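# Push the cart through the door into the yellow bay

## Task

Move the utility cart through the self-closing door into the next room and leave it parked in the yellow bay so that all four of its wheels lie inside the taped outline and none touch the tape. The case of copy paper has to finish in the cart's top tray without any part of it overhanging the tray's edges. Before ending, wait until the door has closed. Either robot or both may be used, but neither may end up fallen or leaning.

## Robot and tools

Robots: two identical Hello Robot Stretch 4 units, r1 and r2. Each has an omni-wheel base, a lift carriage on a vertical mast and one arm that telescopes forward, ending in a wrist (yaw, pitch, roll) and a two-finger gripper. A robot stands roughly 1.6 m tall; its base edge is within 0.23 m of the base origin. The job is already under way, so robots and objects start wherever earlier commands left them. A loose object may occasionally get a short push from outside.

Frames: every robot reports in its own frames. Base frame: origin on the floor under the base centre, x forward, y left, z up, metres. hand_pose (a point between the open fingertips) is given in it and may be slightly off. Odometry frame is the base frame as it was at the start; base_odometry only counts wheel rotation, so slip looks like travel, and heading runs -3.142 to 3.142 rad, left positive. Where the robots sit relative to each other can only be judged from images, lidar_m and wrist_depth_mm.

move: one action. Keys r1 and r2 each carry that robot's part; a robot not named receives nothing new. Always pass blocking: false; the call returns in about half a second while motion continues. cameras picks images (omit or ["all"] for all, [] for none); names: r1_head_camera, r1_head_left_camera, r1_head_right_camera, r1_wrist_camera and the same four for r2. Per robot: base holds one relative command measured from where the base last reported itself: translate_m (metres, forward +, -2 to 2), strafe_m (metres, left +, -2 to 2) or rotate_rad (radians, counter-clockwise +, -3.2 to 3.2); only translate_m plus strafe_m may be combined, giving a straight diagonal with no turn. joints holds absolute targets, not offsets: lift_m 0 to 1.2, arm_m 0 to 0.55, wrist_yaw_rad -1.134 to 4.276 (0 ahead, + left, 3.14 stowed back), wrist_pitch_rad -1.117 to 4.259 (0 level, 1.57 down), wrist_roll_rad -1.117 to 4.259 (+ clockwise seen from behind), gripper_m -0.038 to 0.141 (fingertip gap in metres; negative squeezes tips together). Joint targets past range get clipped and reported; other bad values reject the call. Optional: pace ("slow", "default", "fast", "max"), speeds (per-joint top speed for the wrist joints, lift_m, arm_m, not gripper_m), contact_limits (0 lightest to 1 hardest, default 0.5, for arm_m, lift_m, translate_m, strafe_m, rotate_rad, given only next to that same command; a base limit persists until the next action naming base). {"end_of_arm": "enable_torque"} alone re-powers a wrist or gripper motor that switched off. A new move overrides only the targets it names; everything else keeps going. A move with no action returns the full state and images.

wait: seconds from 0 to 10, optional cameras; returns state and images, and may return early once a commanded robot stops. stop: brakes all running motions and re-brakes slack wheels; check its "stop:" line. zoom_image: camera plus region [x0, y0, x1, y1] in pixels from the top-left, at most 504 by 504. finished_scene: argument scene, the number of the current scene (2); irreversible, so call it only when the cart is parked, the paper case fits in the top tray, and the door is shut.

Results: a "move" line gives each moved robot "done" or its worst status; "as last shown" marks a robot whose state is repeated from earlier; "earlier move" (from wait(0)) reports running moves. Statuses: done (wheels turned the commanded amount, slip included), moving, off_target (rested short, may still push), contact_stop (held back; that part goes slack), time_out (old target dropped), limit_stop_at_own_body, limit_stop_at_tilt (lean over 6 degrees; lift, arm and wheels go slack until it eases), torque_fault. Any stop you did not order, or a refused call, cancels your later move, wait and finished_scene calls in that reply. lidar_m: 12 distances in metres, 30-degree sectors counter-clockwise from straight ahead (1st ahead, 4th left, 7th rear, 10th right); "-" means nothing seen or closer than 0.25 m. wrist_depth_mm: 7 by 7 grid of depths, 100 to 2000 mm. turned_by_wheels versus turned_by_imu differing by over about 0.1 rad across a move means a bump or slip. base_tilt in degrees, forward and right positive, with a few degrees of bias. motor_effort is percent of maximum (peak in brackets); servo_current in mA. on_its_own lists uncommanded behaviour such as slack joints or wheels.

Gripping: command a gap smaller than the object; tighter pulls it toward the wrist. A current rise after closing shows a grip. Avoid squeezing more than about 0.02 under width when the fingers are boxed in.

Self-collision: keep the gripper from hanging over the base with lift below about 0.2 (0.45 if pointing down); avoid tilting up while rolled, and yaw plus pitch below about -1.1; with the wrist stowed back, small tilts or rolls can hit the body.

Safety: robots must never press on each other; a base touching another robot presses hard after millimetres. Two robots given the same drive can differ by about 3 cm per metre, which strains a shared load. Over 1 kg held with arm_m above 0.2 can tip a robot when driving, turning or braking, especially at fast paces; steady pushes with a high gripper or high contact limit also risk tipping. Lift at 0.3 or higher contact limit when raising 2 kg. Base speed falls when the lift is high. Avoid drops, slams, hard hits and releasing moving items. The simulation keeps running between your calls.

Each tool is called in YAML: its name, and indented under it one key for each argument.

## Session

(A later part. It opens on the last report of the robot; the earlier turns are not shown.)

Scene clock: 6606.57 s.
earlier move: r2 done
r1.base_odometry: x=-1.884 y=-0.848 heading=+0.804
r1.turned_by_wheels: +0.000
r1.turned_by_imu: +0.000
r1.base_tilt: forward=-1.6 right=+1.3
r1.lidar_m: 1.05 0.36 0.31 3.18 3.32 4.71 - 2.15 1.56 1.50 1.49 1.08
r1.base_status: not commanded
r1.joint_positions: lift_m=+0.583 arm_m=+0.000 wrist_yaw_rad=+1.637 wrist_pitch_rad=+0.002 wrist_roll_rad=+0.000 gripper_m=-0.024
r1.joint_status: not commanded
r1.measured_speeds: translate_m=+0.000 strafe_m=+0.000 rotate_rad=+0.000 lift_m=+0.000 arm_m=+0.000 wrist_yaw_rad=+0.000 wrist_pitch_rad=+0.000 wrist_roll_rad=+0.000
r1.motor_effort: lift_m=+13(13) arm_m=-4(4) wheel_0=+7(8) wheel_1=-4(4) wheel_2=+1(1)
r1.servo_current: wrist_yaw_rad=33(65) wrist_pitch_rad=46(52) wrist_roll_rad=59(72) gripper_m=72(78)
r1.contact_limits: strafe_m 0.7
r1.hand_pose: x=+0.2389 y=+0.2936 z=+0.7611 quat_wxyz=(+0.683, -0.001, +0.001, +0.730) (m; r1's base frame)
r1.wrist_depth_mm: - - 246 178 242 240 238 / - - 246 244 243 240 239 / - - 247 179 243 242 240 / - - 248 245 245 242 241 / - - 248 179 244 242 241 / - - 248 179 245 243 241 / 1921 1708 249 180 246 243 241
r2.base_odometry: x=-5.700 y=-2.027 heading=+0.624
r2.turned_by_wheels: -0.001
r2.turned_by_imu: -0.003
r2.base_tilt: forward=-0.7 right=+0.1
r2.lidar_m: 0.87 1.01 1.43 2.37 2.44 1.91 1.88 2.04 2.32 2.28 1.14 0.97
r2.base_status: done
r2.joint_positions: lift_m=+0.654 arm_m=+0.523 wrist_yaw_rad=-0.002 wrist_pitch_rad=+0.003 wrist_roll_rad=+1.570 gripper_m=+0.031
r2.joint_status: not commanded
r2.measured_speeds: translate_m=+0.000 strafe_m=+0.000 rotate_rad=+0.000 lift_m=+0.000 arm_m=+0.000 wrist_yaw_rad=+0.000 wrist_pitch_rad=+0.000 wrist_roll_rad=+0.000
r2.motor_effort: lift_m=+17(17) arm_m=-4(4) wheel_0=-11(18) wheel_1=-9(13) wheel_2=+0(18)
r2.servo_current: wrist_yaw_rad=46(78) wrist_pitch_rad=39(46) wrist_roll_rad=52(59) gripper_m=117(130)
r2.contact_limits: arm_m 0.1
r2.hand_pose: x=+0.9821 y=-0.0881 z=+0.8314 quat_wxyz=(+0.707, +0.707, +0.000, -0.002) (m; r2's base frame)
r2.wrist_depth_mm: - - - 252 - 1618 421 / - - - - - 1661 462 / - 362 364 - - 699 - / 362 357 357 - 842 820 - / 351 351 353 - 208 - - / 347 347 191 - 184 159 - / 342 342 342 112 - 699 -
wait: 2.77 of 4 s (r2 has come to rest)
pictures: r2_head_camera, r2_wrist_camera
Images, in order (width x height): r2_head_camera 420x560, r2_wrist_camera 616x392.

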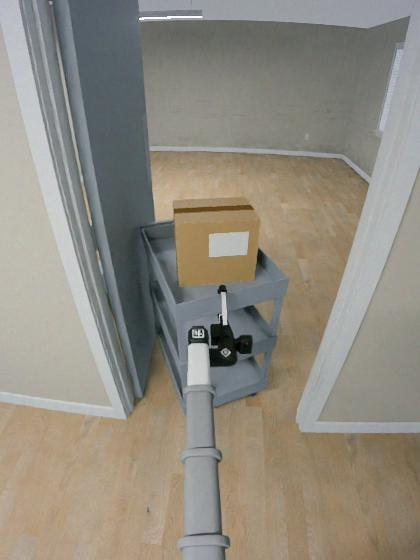

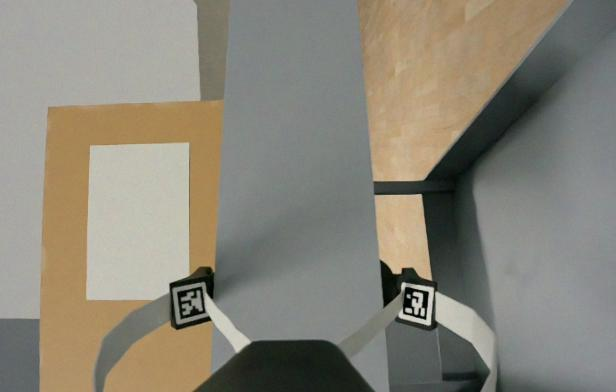

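zoom_image:
  camera: "r2_head_camera"
  region: [110, 170, 190, 270]

move:
  blocking: false
  r2: {"base": {"translate_m": -0.15, "strafe_m": -0.015}, "pace": "slow"}
  cameras: []

wait:
  seconds: 4
  cameras: ["r2_head_camera", "r2_wrist_camera"]

zoom_image:
  camera: "r2_head_camera"
  region: [110, 160, 310, 400]

Scaled by 5.040 from the camera's 420x560 image, which has a finer 1200x1600 frame.

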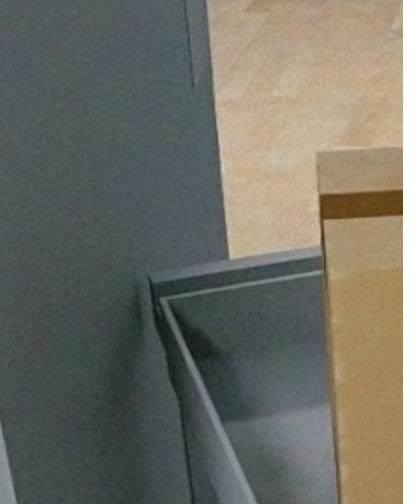

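Scene clock: 6646.67 s.
move: r2 moving
r1.base_odometry: x=-1.884 y=-0.848 heading=+0.804
r1.turned_by_wheels: +0.000
r1.turned_by_imu: +0.000
r1.base_tilt: forward=-1.6 right=+1.3
r1.lidar_m: 1.02 0.35 0.32 3.19 3.36 4.70 - 2.14 1.58 1.49 1.47 1.06
r1.base_status: not commanded
r1.joint_positions: lift_m=+0.583 arm_m=+0.000 wrist_yaw_rad=+1.637 wrist_pitch_rad=+0.002 wrist_roll_rad=+0.000 gripper_m=-0.024
r1.joint_status: not commanded
r1.measured_speeds: translate_m=+0.000 strafe_m=+0.000 rotate_rad=+0.000 lift_m=+0.000 arm_m=+0.000 wrist_yaw_rad=+0.000 wrist_pitch_rad=+0.000 wrist_roll_rad=+0.000
r1.motor_effort: lift_m=+13(13) arm_m=-3(4) wheel_0=+7(7) wheel_1=-4(4) wheel_2=+1(1)
r1.servo_current: wrist_yaw_rad=65(65) wrist_pitch_rad=39(46) wrist_roll_rad=46(59) gripper_m=72(72)
r1.contact_limits: strafe_m 0.7
r1.hand_pose: x=+0.2389 y=+0.2936 z=+0.7611 quat_wxyz=(+0.683, -0.001, +0.001, +0.730) (m; r1's base frame)
r1.wrist_depth_mm: - - 247 178 241 240 238 / - - 247 244 243 241 239 / - - 248 178 243 241 240 / - - 248 245 244 242 240 / - - 249 179 245 242 242 / - - 249 180 243 243 241 / 1983 1708 248 180 246 243 241
r2.base_odometry: x=-5.709 y=-2.035 heading=+0.622
r2.turned_by_wheels: -0.001
r2.turned_by_imu: -0.001
r2.base_tilt: forward=-0.6 right=+0.1
r2.lidar_m: 0.88 1.03 1.47 2.39 2.42 1.91 1.85 2.05 2.32 2.27 1.14 0.97
r2.base_status: translate_m moving; strafe_m moving
r2.joint_positions: lift_m=+0.654 arm_m=+0.523 wrist_yaw_rad=-0.002 wrist_pitch_rad=+0.003 wrist_roll_rad=+1.570 gripper_m=+0.031
r2.joint_status: not commanded
r2.measured_speeds: translate_m=-0.048 strafe_m=-0.005 rotate_rad=+0.000 lift_m=+0.000 arm_m=+0.000 wrist_yaw_rad=+0.000 wrist_pitch_rad=+0.000 wrist_roll_rad=+0.000
r2.motor_effort: lift_m=+16(17) arm_m=-4(4) wheel_0=-15(18) wheel_1=-12(12) wheel_2=+6(7)
r2.servo_current: wrist_yaw_rad=46(59) wrist_pitch_rad=46(52) wrist_roll_rad=52(52) gripper_m=124(124)
r2.contact_limits: arm_m 0.1
r2.hand_pose: x=+0.9821 y=-0.0881 z=+0.8314 quat_wxyz=(+0.707, +0.707, +0.000, -0.002) (m; r2's base frame)
r2.wrist_depth_mm: - - - 253 - 1618 421 / - - - - - 1661 466 / - 362 362 - - 699 - / 357 355 355 - 842 820 - / 349 349 353 - 208 - - / 347 347 191 - 184 159 - / 342 340 342 112 - 707 -
pictures: none
No camera images: "cameras" was empty.

Scene clock: 6648.93 s.
earlier move: r2 done
r1.base_odometry: x=-1.884 y=-0.848 heading=+0.804
r1.turned_by_wheels: +0.000
r1.turned_by_imu: +0.000
r1.base_tilt: forward=-1.6 right=+1.2
r1.lidar_m: 1.04 0.33 0.32 3.18 3.37 4.71 - 2.14 1.57 1.52 1.49 1.08
r1.base_status: not commanded
r1.joint_positions: lift_m=+0.583 arm_m=+0.000 wrist_yaw_rad=+1.637 wrist_pitch_rad=+0.002 wrist_roll_rad=+0.000 gripper_m=-0.024
r1.joint_status: not commanded
r1.measured_speeds: translate_m=+0.000 strafe_m=+0.000 rotate_rad=+0.000 lift_m=+0.000 arm_m=+0.000 wrist_yaw_rad=+0.000 wrist_pitch_rad=+0.000 wrist_roll_rad=+0.000
r1.motor_effort: lift_m=+13(13) arm_m=-3(4) wheel_0=+7(8) wheel_1=-4(4) wheel_2=+1(1)
r1.servo_current: wrist_yaw_rad=46(72) wrist_pitch_rad=46(52) wrist_roll_rad=39(72) gripper_m=72(72)
r1.contact_limits: strafe_m 0.7
r1.hand_pose: x=+0.2389 y=+0.2936 z=+0.7611 quat_wxyz=(+0.683, -0.001, +0.001, +0.730) (m; r1's base frame)
r1.wrist_depth_mm: - - 246 178 242 241 239 / - - 246 244 243 240 238 / - - 247 179 244 242 240 / - - 247 245 244 242 240 / - - 248 179 244 243 241 / - - 248 180 244 243 241 / 1983 1708 249 180 246 243 242
r2.base_odometry: x=-5.813 y=-2.126 heading=+0.623
r2.turned_by_wheels: +0.000
r2.turned_by_imu: +0.000
r2.base_tilt: forward=-0.7 right=+0.1
r2.lidar_m: 0.87 1.14 1.68 2.41 2.24 1.74 1.71 1.91 2.28 2.24 1.33 1.02
r2.base_status: done
r2.joint_positions: lift_m=+0.654 arm_m=+0.523 wrist_yaw_rad=-0.002 wrist_pitch_rad=+0.003 wrist_roll_rad=+1.570 gripper_m=+0.031
r2.joint_status: not commanded
r2.measured_speeds: translate_m=+0.000 strafe_m=+0.000 rotate_rad=+0.000 lift_m=+0.000 arm_m=+0.000 wrist_yaw_rad=+0.000 wrist_pitch_rad=+0.000 wrist_roll_rad=+0.000
r2.motor_effort: lift_m=+16(17) arm_m=-4(4) wheel_0=-9(18) wheel_1=-8(13) wheel_2=+3(9)
r2.servo_current: wrist_yaw_rad=52(59) wrist_pitch_rad=39(52) wrist_roll_rad=52(59) gripper_m=124(124)
r2.contact_limits: arm_m 0.1
r2.hand_pose: x=+0.9821 y=-0.0881 z=+0.8314 quat_wxyz=(+0.707, +0.707, +0.000, -0.002) (m; r2's base frame)
r2.wrist_depth_mm: - - - 257 - 1661 418 / - - - - - 1661 480 / - 364 364 - - 676 - / 359 357 359 - 842 820 - / 351 351 353 - 209 - - / 347 345 187 - 184 159 - / 340 338 342 112 - 699 -
wait: 2.27 of 4 s (r2 has come to rest)
pictures: r2_head_camera, r2_wrist_camera
Images, in order (width x height): r2_head_camera 420x560, r2_wrist_camera 616x392.

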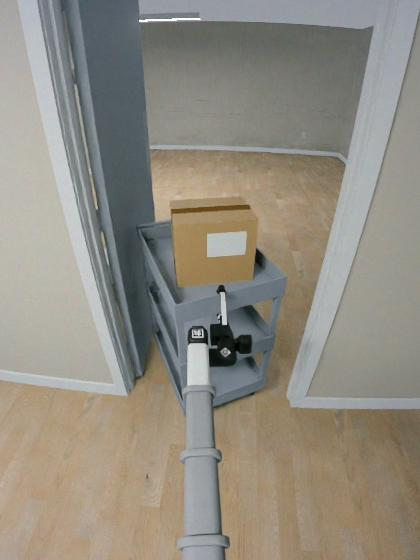

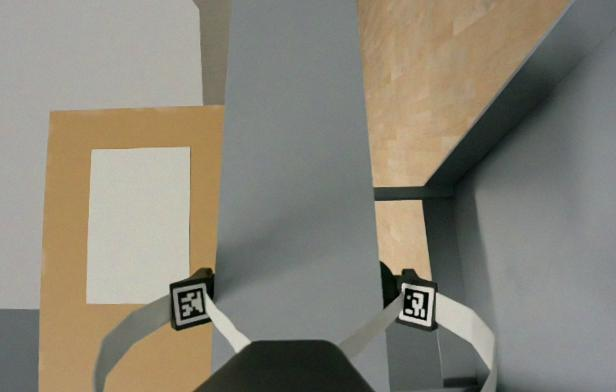

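Scaled by 2.100 from the camera's 420x560 image, which has a finer 1200x1600 frame.

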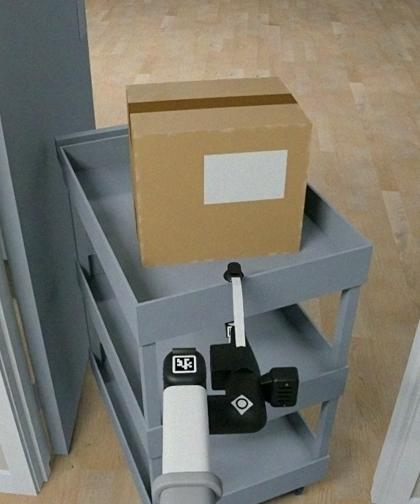

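move:
  blocking: false
  r2: {"base": {"translate_m": -0.3, "strafe_m": -0.015}, "pace": "slow"}
  cameras: []

wait:
  seconds: 5
  cameras: ["r2_head_camera", "r2_wrist_camera", "r2_head_left_camera", "r2_head_right_camera"]

zoom_image:
  camera: "r2_head_camera"
  region: [110, 160, 310, 400]

Scene clock: 6671.43 s.
move: r2 moving
r1.base_odometry: x=-1.884 y=-0.848 heading=+0.804
r1.turned_by_wheels: +0.000
r1.turned_by_imu: +0.000
r1.base_tilt: forward=-1.6 right=+1.3
r1.lidar_m: 1.05 0.36 0.33 3.17 3.34 4.69 - 2.14 1.58 1.52 1.46 1.09
r1.base_status: not commanded
r1.joint_positions: lift_m=+0.583 arm_m=+0.000 wrist_yaw_rad=+1.637 wrist_pitch_rad=+0.002 wrist_roll_rad=+0.000 gripper_m=-0.024
r1.joint_status: not commanded
r1.measured_speeds: translate_m=+0.000 strafe_m=+0.000 rotate_rad=+0.000 lift_m=+0.000 arm_m=+0.000 wrist_yaw_rad=+0.000 wrist_pitch_rad=+0.000 wrist_roll_rad=+0.000
r1.motor_effort: lift_m=+13(13) arm_m=-3(4) wheel_0=+6(7) wheel_1=-4(4) wheel_2=+1(1)
r1.servo_current: wrist_yaw_rad=39(65) wrist_pitch_rad=39(46) wrist_roll_rad=33(46) gripper_m=72(78)
r1.contact_limits: strafe_m 0.7
r1.hand_pose: x=+0.2389 y=+0.2936 z=+0.7611 quat_wxyz=(+0.683, -0.001, +0.001, +0.730) (m; r1's base frame)
r1.wrist_depth_mm: - - 246 178 242 241 239 / - - 247 243 243 240 239 / - - 247 179 243 242 240 / - - 248 245 244 242 241 / - - 248 179 244 242 241 / - - 248 180 244 243 242 / 1921 1708 249 180 245 243 242
r2.base_odometry: x=-5.822 y=-2.134 heading=+0.622
r2.turned_by_wheels: -0.001
r2.turned_by_imu: +0.000
r2.base_tilt: forward=-0.6 right=+0.1
r2.lidar_m: 0.85 1.16 1.74 2.42 2.20 1.74 1.71 1.88 2.27 2.21 1.33 1.02
r2.base_status: translate_m moving; strafe_m moving
r2.joint_positions: lift_m=+0.654 arm_m=+0.523 wrist_yaw_rad=-0.002 wrist_pitch_rad=+0.003 wrist_roll_rad=+1.570 gripper_m=+0.031
r2.joint_status: not commanded
r2.measured_speeds: translate_m=-0.047 strafe_m=-0.003 rotate_rad=-0.001 lift_m=+0.000 arm_m=+0.000 wrist_yaw_rad=+0.000 wrist_pitch_rad=+0.000 wrist_roll_rad=+0.000
r2.motor_effort: lift_m=+16(16) arm_m=-4(4) wheel_0=-8(13) wheel_1=-9(11) wheel_2=+8(10)
r2.servo_current: wrist_yaw_rad=39(52) wrist_pitch_rad=52(52) wrist_roll_rad=59(59) gripper_m=117(130)
r2.contact_limits: arm_m 0.1
r2.hand_pose: x=+0.9821 y=-0.0881 z=+0.8314 quat_wxyz=(+0.707, +0.707, +0.000, -0.002) (m; r2's base frame)
r2.wrist_depth_mm: - - - 256 - 1661 421 / - - - - - 1661 473 / - 364 364 - - 676 - / 359 357 359 - 842 831 - / 353 351 353 - 210 - - / 349 345 188 - 183 159 - / 342 340 342 112 - 699 -
pictures: none
No camera images: "cameras" was empty.

Scene clock: 6675.20 s.
earlier move: r2 done
r1.base_odometry: x=-1.884 y=-0.848 heading=+0.804
r1.turned_by_wheels: +0.000
r1.turned_by_imu: +0.000
r1.base_tilt: forward=-1.6 right=+1.2
r1.lidar_m: 1.04 0.34 0.32 3.18 3.36 4.71 - 2.16 1.55 1.52 1.46 1.09
r1.base_status: not commanded
r1.joint_positions: lift_m=+0.583 arm_m=+0.000 wrist_yaw_rad=+1.637 wrist_pitch_rad=+0.002 wrist_roll_rad=+0.000 gripper_m=-0.024
r1.joint_status: not commanded
r1.measured_speeds: translate_m=+0.000 strafe_m=+0.000 rotate_rad=+0.000 lift_m=+0.000 arm_m=+0.000 wrist_yaw_rad=+0.000 wrist_pitch_rad=+0.000 wrist_roll_rad=+0.000
r1.motor_effort: lift_m=+13(13) arm_m=-4(4) wheel_0=+7(8) wheel_1=-4(4) wheel_2=+1(1)
r1.servo_current: wrist_yaw_rad=46(65) wrist_pitch_rad=39(52) wrist_roll_rad=46(65) gripper_m=65(78)
r1.contact_limits: strafe_m 0.7
r1.hand_pose: x=+0.2389 y=+0.2936 z=+0.7611 quat_wxyz=(+0.683, -0.001, +0.001, +0.730) (m; r1's base frame)
r1.wrist_depth_mm: - - 246 179 242 240 238 / - - 247 244 242 241 239 / - - 247 179 243 242 240 / - - 248 245 244 242 240 / - - 249 179 244 243 241 / - - 248 179 244 243 241 / 1983 1708 248 180 245 243 241
r2.base_odometry: x=-6.047 y=-2.313 heading=+0.621
r2.turned_by_wheels: +0.000
r2.turned_by_imu: -0.002
r2.base_tilt: forward=-0.7 right=+0.1
r2.lidar_m: 0.87 1.44 2.16 2.47 1.85 1.45 1.43 1.58 2.23 2.18 1.66 1.06
r2.base_status: done
r2.joint_positions: lift_m=+0.654 arm_m=+0.523 wrist_yaw_rad=-0.002 wrist_pitch_rad=+0.003 wrist_roll_rad=+1.570 gripper_m=+0.031
r2.joint_status: not commanded
r2.measured_speeds: translate_m=+0.000 strafe_m=+0.000 rotate_rad=+0.000 lift_m=+0.000 arm_m=+0.000 wrist_yaw_rad=+0.000 wrist_pitch_rad=+0.000 wrist_roll_rad=+0.000
r2.motor_effort: lift_m=+16(17) arm_m=-4(4) wheel_0=-10(17) wheel_1=-8(12) wheel_2=+3(10)
r2.servo_current: wrist_yaw_rad=46(65) wrist_pitch_rad=39(52) wrist_roll_rad=46(65) gripper_m=130(130)
r2.contact_limits: arm_m 0.1
r2.hand_pose: x=+0.9821 y=-0.0881 z=+0.8314 quat_wxyz=(+0.707, +0.707, +0.000, -0.002) (m; r2's base frame)
r2.wrist_depth_mm: - - - 265 - 1576 415 / - - - - - 1708 452 / - 368 368 - - 647 - / - 359 362 - 798 - - / 355 351 355 - 210 - - / 345 345 187 - 185 159 - / 338 340 338 112 - 732 -
wait: 3.77 of 5 s (r2 has come to rest)
pictures: r2_head_camera, r2_head_left_camera, r2_head_right_camera, r2_wrist_camera
Images, in order (width x height): r2_head_camera 420x560, r2_head_left_camera 420x672, r2_head_right_camera 420x672, r2_wrist_camera 616x392.

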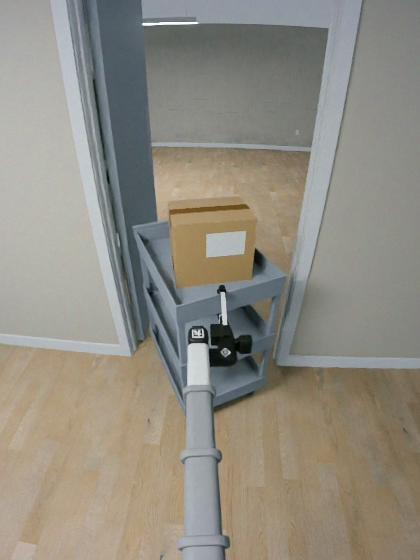

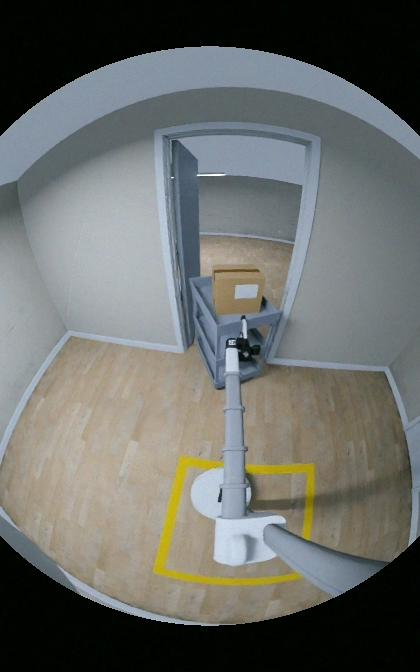

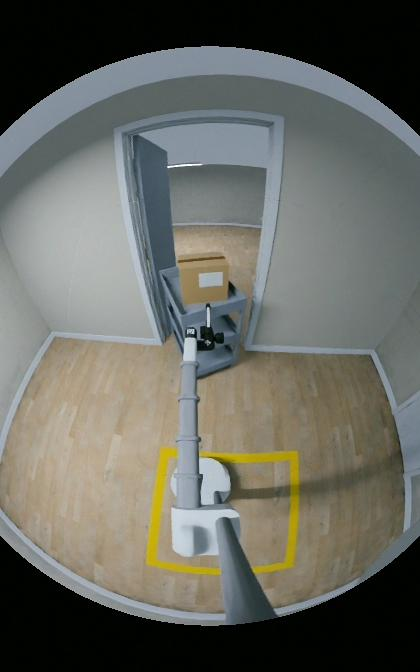

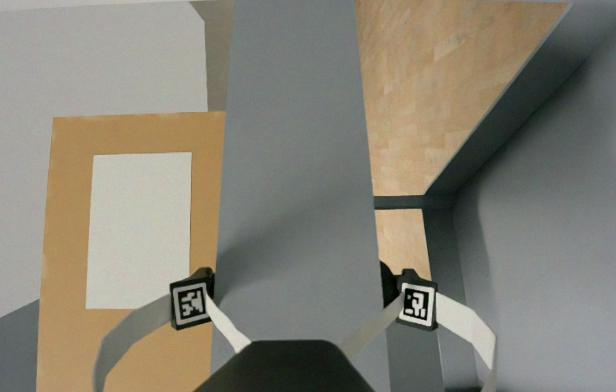

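Scaled by 2.100 from the camera's 420x560 image, which has a finer 1200x1600 frame.

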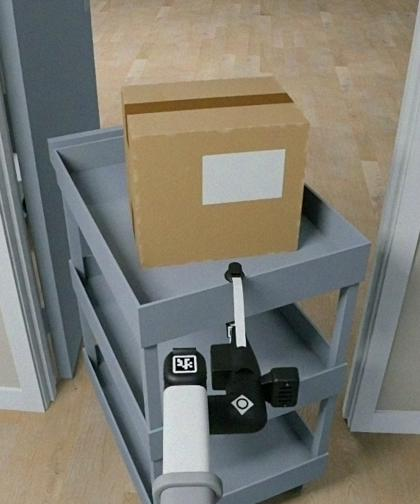

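move:
  blocking: false
  r2: {"base": {"translate_m": -0.6, "strafe_m": -0.035}, "pace": "slow"}
  cameras: []

wait:
  seconds: 9
  cameras: ["r2_head_camera", "r2_wrist_camera", "r2_head_left_camera", "r2_head_right_camera"]

zoom_image:
  camera: "r2_head_camera"
  region: [110, 200, 310, 440]

Scene clock: 6695.93 s.
move: r2 moving
r1.base_odometry: x=-1.884 y=-0.848 heading=+0.804
r1.turned_by_wheels: +0.000
r1.turned_by_imu: +0.000
r1.base_tilt: forward=-1.6 right=+1.3
r1.lidar_m: 1.05 0.32 0.32 3.18 3.35 4.73 - 2.13 1.56 1.50 1.46 1.07
r1.base_status: not commanded
r1.joint_positions: lift_m=+0.583 arm_m=+0.000 wrist_yaw_rad=+1.637 wrist_pitch_rad=+0.002 wrist_roll_rad=+0.000 gripper_m=-0.024
r1.joint_status: not commanded
r1.measured_speeds: translate_m=+0.000 strafe_m=+0.000 rotate_rad=+0.000 lift_m=+0.000 arm_m=+0.000 wrist_yaw_rad=+0.000 wrist_pitch_rad=+0.000 wrist_roll_rad=+0.000
r1.motor_effort: lift_m=+13(13) arm_m=-4(4) wheel_0=+7(7) wheel_1=-4(4) wheel_2=+1(1)
r1.servo_current: wrist_yaw_rad=59(59) wrist_pitch_rad=46(46) wrist_roll_rad=46(65) gripper_m=72(72)
r1.contact_limits: strafe_m 0.7
r1.hand_pose: x=+0.2389 y=+0.2936 z=+0.7611 quat_wxyz=(+0.683, -0.001, +0.001, +0.730) (m; r1's base frame)
r1.wrist_depth_mm: - - 247 178 242 241 238 / - - 247 244 243 241 239 / - - 247 179 244 242 240 / - - 247 244 244 242 241 / - - 248 179 244 243 241 / - - 249 179 244 243 241 / 1983 1708 248 180 246 242 241
r2.base_odometry: x=-6.057 y=-2.321 heading=+0.620
r2.turned_by_wheels: -0.001
r2.turned_by_imu: -0.001
r2.base_tilt: forward=-0.7 right=+0.1
r2.lidar_m: 0.85 1.44 2.16 2.46 1.82 1.41 1.43 1.56 2.23 2.15 1.72 1.05
r2.base_status: translate_m moving; strafe_m moving
r2.joint_positions: lift_m=+0.654 arm_m=+0.523 wrist_yaw_rad=-0.002 wrist_pitch_rad=+0.003 wrist_roll_rad=+1.570 gripper_m=+0.031
r2.joint_status: not commanded
r2.measured_speeds: translate_m=-0.048 strafe_m=-0.003 rotate_rad=+0.001 lift_m=+0.000 arm_m=+0.000 wrist_yaw_rad=+0.000 wrist_pitch_rad=+0.000 wrist_roll_rad=+0.000
r2.motor_effort: lift_m=+16(16) arm_m=-4(4) wheel_0=-14(14) wheel_1=-10(11) wheel_2=+8(9)
r2.servo_current: wrist_yaw_rad=52(52) wrist_pitch_rad=52(52) wrist_roll_rad=59(59) gripper_m=117(124)
r2.contact_limits: arm_m 0.1
r2.hand_pose: x=+0.9821 y=-0.0881 z=+0.8314 quat_wxyz=(+0.707, +0.707, +0.000, -0.002) (m; r2's base frame)
r2.wrist_depth_mm: - - - 264 - 1618 413 / - - - - - 1661 455 / - 368 370 - - 647 - / - 359 362 - 798 - - / 355 355 351 - 210 - - / 347 345 191 - 184 159 - / 338 336 342 112 - 732 -
pictures: none
No camera images: "cameras" was empty.

Scene clock: 6702.73 s.
earlier move: r2 done
r1.base_odometry: x=-1.884 y=-0.848 heading=+0.804
r1.turned_by_wheels: +0.000
r1.turned_by_imu: +0.000
r1.base_tilt: forward=-1.6 right=+1.2
r1.lidar_m: 1.04 0.37 0.30 3.17 3.33 4.74 - 2.14 1.55 1.53 1.51 1.08
r1.base_status: not commanded
r1.joint_positions: lift_m=+0.583 arm_m=+0.000 wrist_yaw_rad=+1.637 wrist_pitch_rad=+0.002 wrist_roll_rad=+0.000 gripper_m=-0.024
r1.joint_status: not commanded
r1.measured_speeds: translate_m=+0.000 strafe_m=+0.000 rotate_rad=+0.000 lift_m=+0.000 arm_m=+0.000 wrist_yaw_rad=+0.000 wrist_pitch_rad=+0.000 wrist_roll_rad=+0.000
r1.motor_effort: lift_m=+13(13) arm_m=-3(4) wheel_0=+7(8) wheel_1=-4(4) wheel_2=+1(1)
r1.servo_current: wrist_yaw_rad=52(65) wrist_pitch_rad=46(52) wrist_roll_rad=33(72) gripper_m=72(78)
r1.contact_limits: strafe_m 0.7
r1.hand_pose: x=+0.2389 y=+0.2936 z=+0.7611 quat_wxyz=(+0.683, -0.001, +0.001, +0.730) (m; r1's base frame)
r1.wrist_depth_mm: - - 246 179 243 241 239 / - - 247 244 243 241 239 / - - 247 178 243 242 240 / - - 248 245 243 242 241 / - - 249 179 244 242 241 / - - 248 179 244 243 241 / 1983 1756 249 180 245 243 242
r2.base_odometry: x=-6.515 y=-2.690 heading=+0.620
r2.turned_by_wheels: +0.000
r2.turned_by_imu: -0.003
r2.base_tilt: forward=-0.7 right=+0.1
r2.lidar_m: 0.84 2.07 2.63 2.38 1.12 0.87 0.83 0.92 1.40 2.09 2.28 1.03
r2.base_status: done
r2.joint_positions: lift_m=+0.654 arm_m=+0.523 wrist_yaw_rad=-0.002 wrist_pitch_rad=+0.003 wrist_roll_rad=+1.570 gripper_m=+0.031
r2.joint_status: not commanded
r2.measured_speeds: translate_m=+0.000 strafe_m=+0.000 rotate_rad=+0.000 lift_m=+0.000 arm_m=+0.000 wrist_yaw_rad=+0.000 wrist_pitch_rad=+0.000 wrist_roll_rad=+0.000
r2.motor_effort: lift_m=+16(17) arm_m=-3(4) wheel_0=-9(15) wheel_1=-8(12) wheel_2=+4(9)
r2.servo_current: wrist_yaw_rad=52(65) wrist_pitch_rad=46(52) wrist_roll_rad=52(65) gripper_m=124(130)
r2.contact_limits: arm_m 0.1
r2.hand_pose: x=+0.9821 y=-0.0881 z=+0.8314 quat_wxyz=(+0.707, +0.707, +0.000, -0.002) (m; r2's base frame)
r2.wrist_depth_mm: - - - 277 - - 397 / - - - 254 - 504 459 / - 375 377 - - 647 - / - 362 366 - 854 798 - / 357 353 355 - 211 - - / 347 343 190 - 184 160 - / 336 336 334 112 - 715 -
wait: 6.80 of 9 s (r2 has come to rest)
pictures: r2_head_camera, r2_head_left_camera, r2_head_right_camera, r2_wrist_camera
Images, in order (width x height): r2_head_camera 420x560, r2_head_left_camera 420x672, r2_head_right_camera 420x672, r2_wrist_camera 616x392.

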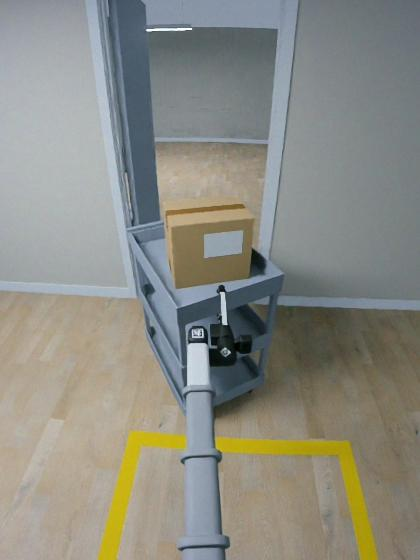

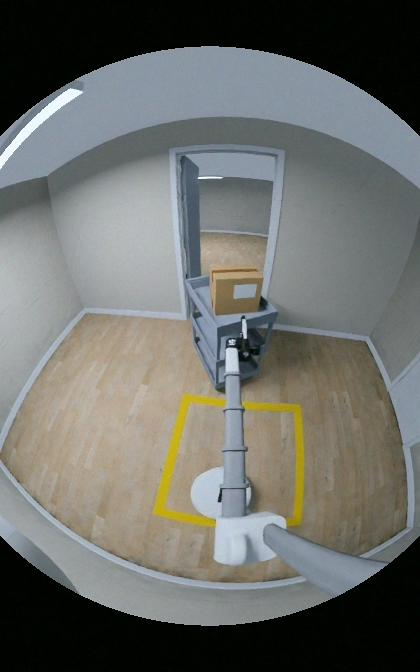

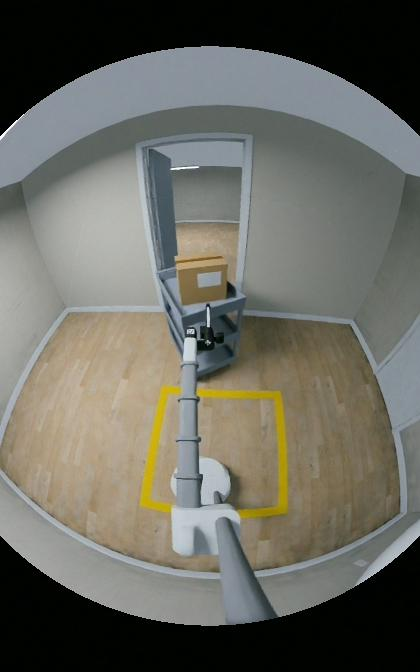

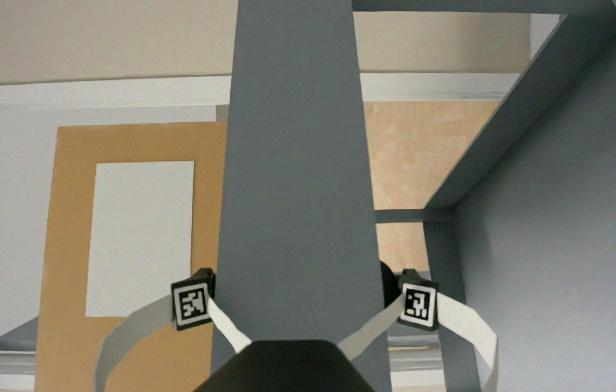

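Scaled by 2.100 from the camera's 420x560 image, which has a finer 1200x1600 frame.

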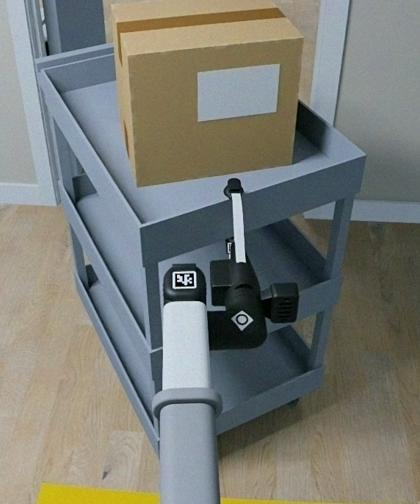

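move:
  blocking: false
  r1: {"base": {"translate_m": -0.067, "strafe_m": 0.2035}, "joints": {"wrist_yaw_rad": 1.41}, "speeds": {"wrist_yaw_rad": 0.1}, "pace": "slow"}
  r2: {"base": {"translate_m": -0.3, "strafe_m": -0.036}, "pace": "slow"}
  cameras: []

wait:
  seconds: 4
  cameras: []

wait:
  seconds: 1
  cameras: ["r1_wrist_camera", "r1_head_camera", "r2_head_camera"]

Scene clock: 6759.50 s.
move: r1 moving; r2 moving
r1.base_odometry: x=-1.896 y=-0.842 heading=+0.804
r1.turned_by_wheels: +0.001
r1.turned_by_imu: +0.000
r1.base_tilt: forward=-1.6 right=+1.3
r1.lidar_m: 1.05 0.34 0.30 3.16 3.32 4.68 - 2.13 1.58 1.53 1.49 1.08
r1.base_status: translate_m moving; strafe_m moving
r1.joint_positions: lift_m=+0.583 arm_m=+0.000 wrist_yaw_rad=+1.603 wrist_pitch_rad=+0.002 wrist_roll_rad=+0.000 gripper_m=-0.024
r1.joint_status: wrist_yaw_rad moving
r1.measured_speeds: translate_m=-0.015 strafe_m=+0.046 rotate_rad=+0.000 lift_m=+0.000 arm_m=+0.000 wrist_yaw_rad=-0.081 wrist_pitch_rad=+0.000 wrist_roll_rad=+0.000
r1.motor_effort: lift_m=+13(13) arm_m=-4(4) wheel_0=-3(5) wheel_1=+4(5) wheel_2=+6(6)
r1.servo_current: wrist_yaw_rad=78(78) wrist_pitch_rad=39(46) wrist_roll_rad=52(65) gripper_m=72(72)
r1.hand_pose: x=+0.2490 y=+0.2911 z=+0.7611 quat_wxyz=(+0.696, -0.001, +0.001, +0.718) (m; r1's base frame)
r1.wrist_depth_mm: - - 245 183 243 241 239 / - - 246 243 244 241 240 / - - 247 180 244 242 241 / - - 248 246 244 243 241 / - - 249 180 245 243 241 / - - 247 180 245 243 242 / 1983 1661 248 179 245 244 242
r2.base_odometry: x=-6.524 y=-2.699 heading=+0.620
r2.turned_by_wheels: -0.001
r2.turned_by_imu: +0.000
r2.base_tilt: forward=-0.6 right=+0.1
r2.lidar_m: 0.86 2.06 2.63 2.38 1.09 0.85 0.83 0.91 1.40 2.05 2.24 1.06
r2.base_status: translate_m moving; strafe_m moving
r2.joint_positions: lift_m=+0.654 arm_m=+0.523 wrist_yaw_rad=-0.002 wrist_pitch_rad=+0.003 wrist_roll_rad=+1.570 gripper_m=+0.031
r2.joint_status: not commanded
r2.measured_speeds: translate_m=-0.048 strafe_m=-0.006 rotate_rad=+0.002 lift_m=+0.000 arm_m=+0.000 wrist_yaw_rad=+0.000 wrist_pitch_rad=+0.000 wrist_roll_rad=+0.000
r2.motor_effort: lift_m=+16(16) arm_m=-4(4) wheel_0=-8(13) wheel_1=-10(11) wheel_2=+8(11)
r2.servo_current: wrist_yaw_rad=39(52) wrist_pitch_rad=46(46) wrist_roll_rad=52(52) gripper_m=124(124)
r2.contact_limits: arm_m 0.1
r2.hand_pose: x=+0.9821 y=-0.0881 z=+0.8314 quat_wxyz=(+0.707, +0.707, +0.000, -0.002) (m; r2's base frame)
r2.wrist_depth_mm: - - - 276 - - 399 / - - - 254 - 500 459 / - 375 377 - - 647 - / - 366 370 - 854 788 - / 357 353 353 - 212 - - / 345 342 191 - 187 160 - / 336 336 336 112 - 707 -
pictures: none
No camera images: "cameras" was empty.

Scene clock: 6762.40 s.
earlier move: r1 done; r2 moving
r1.base_odometry: x=-2.077 y=-0.755 heading=+0.804
r1.turned_by_wheels: +0.000
r1.turned_by_imu: +0.001
r1.base_tilt: forward=-1.6 right=+1.3
r1.lidar_m: 0.76 0.36 0.36 2.98 3.12 4.37 - 2.39 1.80 1.70 1.57 1.16
r1.base_status: done
r1.joint_positions: lift_m=+0.583 arm_m=+0.000 wrist_yaw_rad=+1.407 wrist_pitch_rad=+0.002 wrist_roll_rad=+0.000 gripper_m=-0.024
r1.joint_status: all done
r1.measured_speeds: translate_m=+0.000 strafe_m=+0.000 rotate_rad=+0.000 lift_m=+0.000 arm_m=+0.000 wrist_yaw_rad=+0.000 wrist_pitch_rad=+0.000 wrist_roll_rad=+0.000
r1.motor_effort: lift_m=+13(13) arm_m=-3(4) wheel_0=-3(5) wheel_1=-2(6) wheel_2=+7(7)
r1.servo_current: wrist_yaw_rad=59(91) wrist_pitch_rad=46(52) wrist_roll_rad=52(65) gripper_m=72(78)
r1.hand_pose: x=+0.3041 y=+0.2703 z=+0.7611 quat_wxyz=(+0.762, -0.001, +0.001, +0.647) (m; r1's base frame)
r1.wrist_depth_mm: - - 242 183 244 247 248 / - - 243 243 246 247 248 / - - 244 244 247 248 248 / - - 244 245 247 248 249 / - - 244 245 248 249 250 / - - 245 184 247 249 249 / 1921 1808 246 179 248 249 251
r2.base_odometry: x=-6.724 y=-2.881 heading=+0.620
r2.turned_by_wheels: +0.001
r2.turned_by_imu: +0.001
r2.base_tilt: forward=-0.6 right=+0.0
r2.lidar_m: 0.85 2.33 2.69 1.65 0.76 0.61 0.57 0.63 0.92 2.04 2.21 1.06
r2.base_status: translate_m moving; strafe_m moving
r2.joint_positions: lift_m=+0.654 arm_m=+0.523 wrist_yaw_rad=+0.000 wrist_pitch_rad=+0.003 wrist_roll_rad=+1.570 gripper_m=+0.031
r2.joint_status: not commanded
r2.measured_speeds: translate_m=-0.063 strafe_m=-0.008 rotate_rad=-0.003 lift_m=+0.000 arm_m=+0.000 wrist_yaw_rad=+0.000 wrist_pitch_rad=+0.000 wrist_roll_rad=+0.000
r2.motor_effort: lift_m=+16(17) arm_m=-4(4) wheel_0=-1(13) wheel_1=-4(11) wheel_2=+9(11)
r2.servo_current: wrist_yaw_rad=52(52) wrist_pitch_rad=33(52) wrist_roll_rad=46(59) gripper_m=117(124)
r2.contact_limits: arm_m 0.1
r2.hand_pose: x=+0.9823 y=-0.0874 z=+0.8314 quat_wxyz=(+0.707, +0.707, +0.001, -0.001) (m; r2's base frame)
r2.wrist_depth_mm: - - - 283 - - 404 / - - - 259 - 492 455 / - 382 377 - - 634 - / 1537 368 366 - - 759 - / 357 353 353 - 213 - - / 345 345 190 - 185 160 - / 334 334 334 112 - 732 -
wait: 2.90 of 4 s (r1 has come to rest)
pictures: none
No camera images: "cameras" was empty.

Scene clock: 6763.30 s.
earlier move: r2 done
r1.base_odometry: x=-2.077 y=-0.755 heading=+0.804
r1.turned_by_wheels: +0.000
r1.turned_by_imu: +0.000
r1.base_tilt: forward=-1.5 right=+1.2
r1.lidar_m: 0.78 0.33 0.35 2.98 3.15 4.40 - 2.42 1.82 1.72 1.56 1.17
r1.base_status: done
r1.joint_positions: lift_m=+0.583 arm_m=+0.000 wrist_yaw_rad=+1.407 wrist_pitch_rad=+0.002 wrist_roll_rad=+0.000 gripper_m=-0.024
r1.joint_status: all done
r1.measured_speeds: translate_m=+0.000 strafe_m=+0.000 rotate_rad=+0.000 lift_m=+0.000 arm_m=+0.000 wrist_yaw_rad=+0.000 wrist_pitch_rad=+0.000 wrist_roll_rad=+0.000
r1.motor_effort: lift_m=+13(13) arm_m=-3(4) wheel_0=-3(5) wheel_1=-2(6) wheel_2=+7(7)
r1.servo_current: wrist_yaw_rad=33(91) wrist_pitch_rad=39(52) wrist_roll_rad=46(78) gripper_m=65(78)
r1.hand_pose: x=+0.3041 y=+0.2703 z=+0.7611 quat_wxyz=(+0.762, -0.001, +0.001, +0.647) (m; r1's base frame)
r1.wrist_depth_mm: - - 243 183 244 247 248 / - - 243 244 245 247 249 / - - 244 244 247 247 248 / - - 244 245 247 248 249 / - - 245 245 247 249 250 / - - 245 184 248 249 250 / 1863 1808 245 179 248 249 251
r2.base_odometry: x=-6.738 y=-2.894 heading=+0.620
r2.turned_by_wheels: +0.000
r2.turned_by_imu: +0.000
r2.base_tilt: forward=-0.6 right=+0.1
r2.lidar_m: 0.86 2.39 2.70 1.58 0.73 0.54 0.56 0.61 0.94 2.04 2.21 1.09
r2.base_status: done
r2.joint_positions: lift_m=+0.654 arm_m=+0.523 wrist_yaw_rad=+0.000 wrist_pitch_rad=+0.003 wrist_roll_rad=+1.570 gripper_m=+0.031
r2.joint_status: not commanded
r2.measured_speeds: translate_m=+0.000 strafe_m=+0.000 rotate_rad=+0.000 lift_m=+0.000 arm_m=+0.000 wrist_yaw_rad=+0.000 wrist_pitch_rad=+0.000 wrist_roll_rad=+0.000
r2.motor_effort: lift_m=+16(17) arm_m=-3(4) wheel_0=-3(13) wheel_1=-4(11) wheel_2=+8(11)
r2.servo_current: wrist_yaw_rad=39(59) wrist_pitch_rad=46(52) wrist_roll_rad=46(59) gripper_m=117(124)
r2.contact_limits: arm_m 0.1
r2.hand_pose: x=+0.9823 y=-0.0874 z=+0.8314 quat_wxyz=(+0.707, +0.707, +0.001, -0.001) (m; r2's base frame)
r2.wrist_depth_mm: - - - 283 - - 402 / - - - 259 - - 455 / - 379 382 - - 634 - / 1537 368 368 - - 759 - / 362 355 357 - 213 - - / 347 342 190 - 184 160 - / 334 334 334 112 - 732 -
wait: 0.90 of 1 s (r2 has come to rest)
pictures: r1_head_camera, r1_wrist_camera, r2_head_camera
Images, in order (width x height): r1_head_camera 420x560, r1_wrist_camera 616x392, r2_head_camera 420x560.

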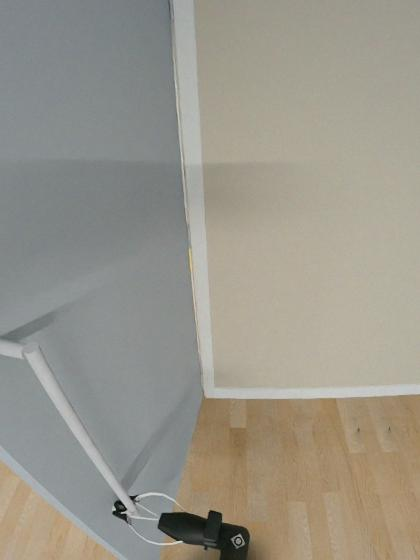

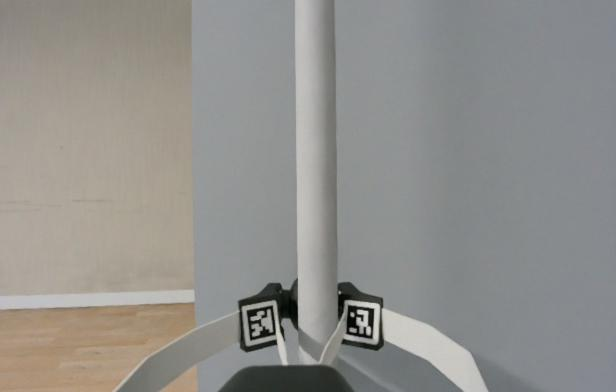

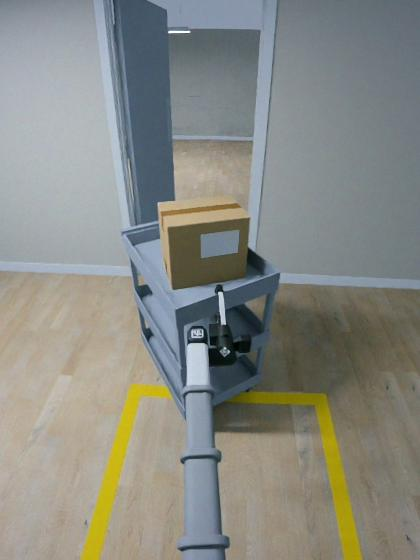

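zoom_image:
  camera: "r2_head_camera"
  region: [110, 200, 310, 440]

move:
  blocking: false
  r1: {"base": {"translate_m": -0.008, "strafe_m": 0.25}, "joints": {"wrist_yaw_rad": 1.165}, "speeds": {"wrist_yaw_rad": 0.1}, "pace": "slow"}
  r2: {"base": {"translate_m": -0.2, "strafe_m": -0.028}, "pace": "slow"}
  cameras: []

wait:
  seconds: 4
  cameras: []

wait:
  seconds: 1
  cameras: ["r1_wrist_camera", "r1_head_camera", "r2_head_camera"]

zoom_image:
  camera: "r2_head_camera"
  region: [110, 200, 310, 440]

Scaled by 2.100 from the camera's 420x560 image, which has a finer 1200x1600 frame.

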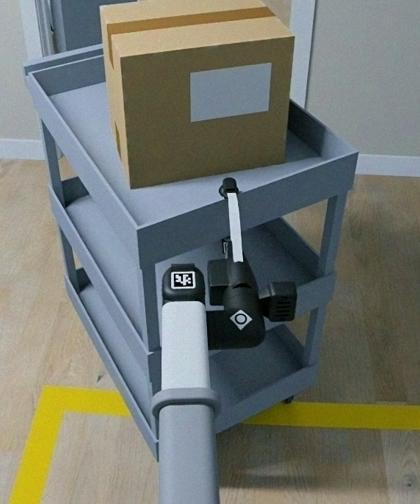

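Scene clock: 6811.00 s.
move: r1 moving; r2 moving
r1.base_odometry: x=-2.088 y=-0.745 heading=+0.804
r1.turned_by_wheels: +0.000
r1.turned_by_imu: +0.000
r1.base_tilt: forward=-1.5 right=+1.3
r1.lidar_m: 0.77 0.37 0.34 2.94 3.12 4.39 - 2.44 1.82 1.73 1.61 1.18
r1.base_status: translate_m moving; strafe_m moving
r1.joint_positions: lift_m=+0.583 arm_m=+0.000 wrist_yaw_rad=+1.369 wrist_pitch_rad=+0.002 wrist_roll_rad=+0.000 gripper_m=-0.024
r1.joint_status: wrist_yaw_rad moving
r1.measured_speeds: translate_m=-0.002 strafe_m=+0.054 rotate_rad=-0.001 lift_m=+0.000 arm_m=+0.000 wrist_yaw_rad=-0.094 wrist_pitch_rad=+0.000 wrist_roll_rad=+0.000
r1.motor_effort: lift_m=+13(13) arm_m=-3(4) wheel_0=-2(7) wheel_1=+4(4) wheel_2=+6(7)
r1.servo_current: wrist_yaw_rad=46(59) wrist_pitch_rad=39(52) wrist_roll_rad=52(59) gripper_m=65(72)
r1.hand_pose: x=+0.3144 y=+0.2650 z=+0.7611 quat_wxyz=(+0.775, -0.001, +0.001, +0.632) (m; r1's base frame)
r1.wrist_depth_mm: - - 243 178 246 249 250 / - - 244 244 247 249 251 / - - 244 179 248 250 252 / - - 244 244 248 250 251 / - - 245 180 250 251 253 / - - 244 180 248 251 253 / 1921 1661 245 180 250 252 254
r2.base_odometry: x=-6.747 y=-2.902 heading=+0.620
r2.turned_by_wheels: +0.000
r2.turned_by_imu: +0.001
r2.base_tilt: forward=-0.6 right=+0.1
r2.lidar_m: 0.83 2.39 2.70 1.58 0.73 0.54 0.53 0.59 0.93 2.03 2.18 1.09
r2.base_status: translate_m moving; strafe_m moving
r2.joint_positions: lift_m=+0.654 arm_m=+0.523 wrist_yaw_rad=+0.001 wrist_pitch_rad=+0.003 wrist_roll_rad=+1.570 gripper_m=+0.031
r2.joint_status: not commanded
r2.measured_speeds: translate_m=-0.048 strafe_m=-0.007 rotate_rad=+0.001 lift_m=+0.000 arm_m=+0.000 wrist_yaw_rad=+0.000 wrist_pitch_rad=+0.000 wrist_roll_rad=+0.000
r2.motor_effort: lift_m=+16(16) arm_m=-4(4) wheel_0=-4(9) wheel_1=-8(8) wheel_2=+13(13)
r2.servo_current: wrist_yaw_rad=52(59) wrist_pitch_rad=39(46) wrist_roll_rad=52(59) gripper_m=117(124)
r2.contact_limits: arm_m 0.1
r2.hand_pose: x=+0.9824 y=-0.0871 z=+0.8314 quat_wxyz=(+0.707, +0.707, +0.002, -0.001) (m; r2's base frame)
r2.wrist_depth_mm: - - - 285 - - 402 / - - - 259 - 1366 455 / - 379 382 - - 609 - / 373 366 368 - - 759 - / 362 355 355 - 213 - - / 345 347 191 - 185 160 - / 336 334 334 112 - 715 -
pictures: none
No camera images: "cameras" was empty.

Scene clock: 6813.80 s.
earlier move: r1 moving; r2 done
r1.base_odometry: x=-2.262 y=-0.587 heading=+0.804
r1.turned_by_wheels: -0.001
r1.turned_by_imu: +0.000
r1.base_tilt: forward=-1.6 right=+1.3
r1.lidar_m: 0.57 0.38 1.70 2.72 2.88 4.08 - 2.75 2.06 1.96 1.60 1.16
r1.base_status: translate_m moving; strafe_m moving
r1.joint_positions: lift_m=+0.583 arm_m=+0.000 wrist_yaw_rad=+1.158 wrist_pitch_rad=+0.002 wrist_roll_rad=+0.000 gripper_m=-0.024
r1.joint_status: all done
r1.measured_speeds: translate_m=+0.000 strafe_m=+0.011 rotate_rad=-0.001 lift_m=+0.000 arm_m=+0.000 wrist_yaw_rad=-0.002 wrist_pitch_rad=+0.000 wrist_roll_rad=+0.000
r1.motor_effort: lift_m=+13(13) arm_m=-3(4) wheel_0=-6(7) wheel_1=-6(6) wheel_2=+9(9)
r1.servo_current: wrist_yaw_rad=59(72) wrist_pitch_rad=33(52) wrist_roll_rad=39(65) gripper_m=72(78)
r1.hand_pose: x=+0.3666 y=+0.2292 z=+0.7611 quat_wxyz=(+0.837, -0.001, +0.001, +0.547) (m; r1's base frame)
r1.wrist_depth_mm: - - 241 241 245 247 248 / - - 242 242 245 247 249 / - - 242 181 246 248 249 / - - 243 181 246 248 249 / - - 243 182 247 249 250 / - - 243 183 184 249 251 / 1983 1863 170 185 248 249 252
r2.base_odometry: x=-6.884 y=-3.032 heading=+0.621
r2.turned_by_wheels: +0.000
r2.turned_by_imu: +0.002
r2.base_tilt: forward=-0.7 right=+0.1
r2.lidar_m: 0.85 1.46 2.73 1.07 0.49 0.37 0.36 0.39 0.61 2.00 2.16 1.08
r2.base_status: done
r2.joint_positions: lift_m=+0.654 arm_m=+0.523 wrist_yaw_rad=+0.002 wrist_pitch_rad=+0.003 wrist_roll_rad=+1.570 gripper_m=+0.031
r2.joint_status: not commanded
r2.measured_speeds: translate_m=+0.000 strafe_m=+0.000 rotate_rad=+0.000 lift_m=+0.000 arm_m=+0.000 wrist_yaw_rad=+0.000 wrist_pitch_rad=+0.000 wrist_roll_rad=+0.000
r2.motor_effort: lift_m=+16(16) arm_m=-3(4) wheel_0=-1(9) wheel_1=-4(9) wheel_2=+11(14)
r2.servo_current: wrist_yaw_rad=46(59) wrist_pitch_rad=39(46) wrist_roll_rad=46(59) gripper_m=111(130)
r2.contact_limits: arm_m 0.1
r2.hand_pose: x=+0.9825 y=-0.0867 z=+0.8314 quat_wxyz=(+0.707, +0.707, +0.002, +0.000) (m; r2's base frame)
r2.wrist_depth_mm: - - - 291 - 1499 397 / - - - 264 - 1464 445 / 1661 384 382 - - 621 - / 373 370 373 - - 732 - / 359 357 357 - 212 820 - / 343 343 190 - 184 160 - / 336 332 332 112 - 723 -
wait: 2.80 of 4 s (r2 has come to rest)
pictures: none
No camera images: "cameras" was empty.

Scene clock: 6814.17 s.
earlier move: r1 done
r1.base_odometry: x=-2.263 y=-0.587 heading=+0.804
r1.turned_by_wheels: +0.000
r1.turned_by_imu: +0.000
r1.base_tilt: forward=-1.6 right=+1.3
r1.lidar_m: 0.59 0.37 1.71 2.73 2.88 4.03 - 2.71 2.04 1.96 1.56 1.16
r1.base_status: done
r1.joint_positions: lift_m=+0.583 arm_m=+0.000 wrist_yaw_rad=+1.158 wrist_pitch_rad=+0.002 wrist_roll_rad=+0.000 gripper_m=-0.024
r1.joint_status: all done
r1.measured_speeds: translate_m=+0.000 strafe_m=+0.000 rotate_rad=+0.000 lift_m=+0.000 arm_m=+0.000 wrist_yaw_rad=+0.000 wrist_pitch_rad=+0.000 wrist_roll_rad=+0.000
r1.motor_effort: lift_m=+13(13) arm_m=-4(4) wheel_0=-6(7) wheel_1=-6(6) wheel_2=+9(10)
r1.servo_current: wrist_yaw_rad=46(72) wrist_pitch_rad=46(52) wrist_roll_rad=52(65) gripper_m=65(78)
r1.hand_pose: x=+0.3666 y=+0.2292 z=+0.7611 quat_wxyz=(+0.837, -0.001, +0.001, +0.547) (m; r1's base frame)
r1.wrist_depth_mm: - - 241 241 244 246 248 / - - 243 242 245 248 249 / - - 242 181 246 247 248 / - - 243 183 246 248 250 / - - 243 185 247 249 250 / - - 243 185 185 249 251 / 1983 1808 169 229 247 249 251
r2.base_odometry: x=-6.884 y=-3.032 heading=+0.621
r2.turned_by_wheels: +0.000
r2.turned_by_imu: +0.000
r2.base_tilt: forward=-0.7 right=+0.1
r2.lidar_m: 0.86 1.47 2.74 1.07 0.49 0.36 0.36 0.37 0.62 1.99 2.15 1.10
r2.base_status: done
r2.joint_positions: lift_m=+0.654 arm_m=+0.523 wrist_yaw_rad=+0.002 wrist_pitch_rad=+0.003 wrist_roll_rad=+1.570 gripper_m=+0.031
r2.joint_status: not commanded
r2.measured_speeds: translate_m=+0.000 strafe_m=+0.000 rotate_rad=+0.000 lift_m=+0.000 arm_m=+0.000 wrist_yaw_rad=+0.000 wrist_pitch_rad=+0.000 wrist_roll_rad=+0.000
r2.motor_effort: lift_m=+16(16) arm_m=-4(4) wheel_0=-1(9) wheel_1=-3(9) wheel_2=+11(14)
r2.servo_current: wrist_yaw_rad=52(59) wrist_pitch_rad=39(46) wrist_roll_rad=46(59) gripper_m=117(130)
r2.contact_limits: arm_m 0.1
r2.hand_pose: x=+0.9825 y=-0.0867 z=+0.8314 quat_wxyz=(+0.707, +0.707, +0.002, +0.000) (m; r2's base frame)
r2.wrist_depth_mm: - - - 293 - 1499 402 / - - - 266 - 1464 449 / 1618 384 382 - - 615 - / 373 370 370 - - 723 - / 357 357 357 - 213 831 - / 343 345 191 - 185 160 - / 332 334 332 112 - 732 -
wait: 0.37 of 1 s (r1 has come to rest)
pictures: r1_head_camera, r1_wrist_camera, r2_head_camera
Images, in order (width x height): r1_head_camera 420x560, r1_wrist_camera 616x392, r2_head_camera 420x560.

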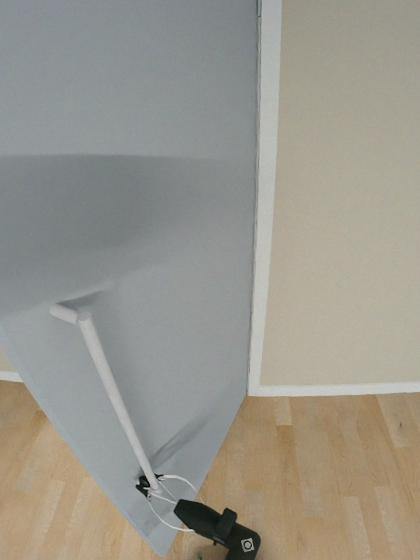

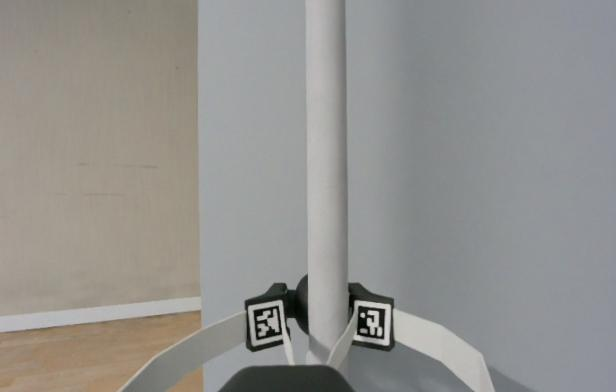

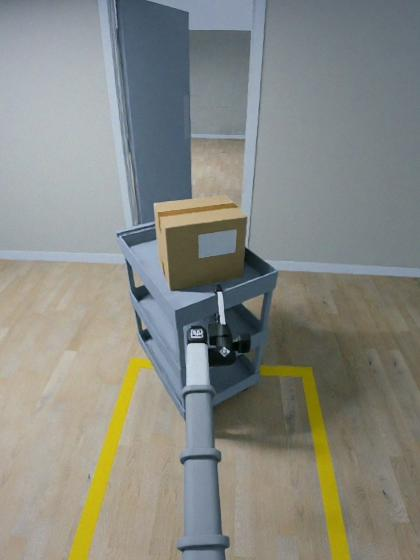

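Scaled by 2.100 from the camera's 420x560 image, which has a finer 1200x1600 frame.

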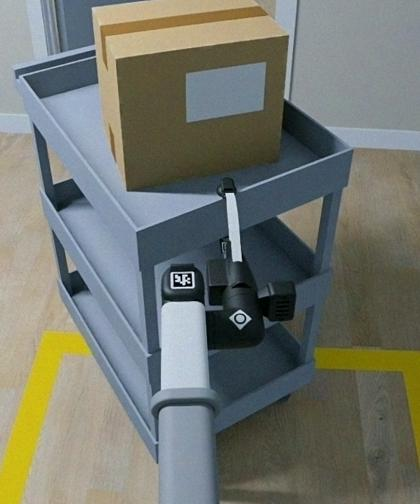

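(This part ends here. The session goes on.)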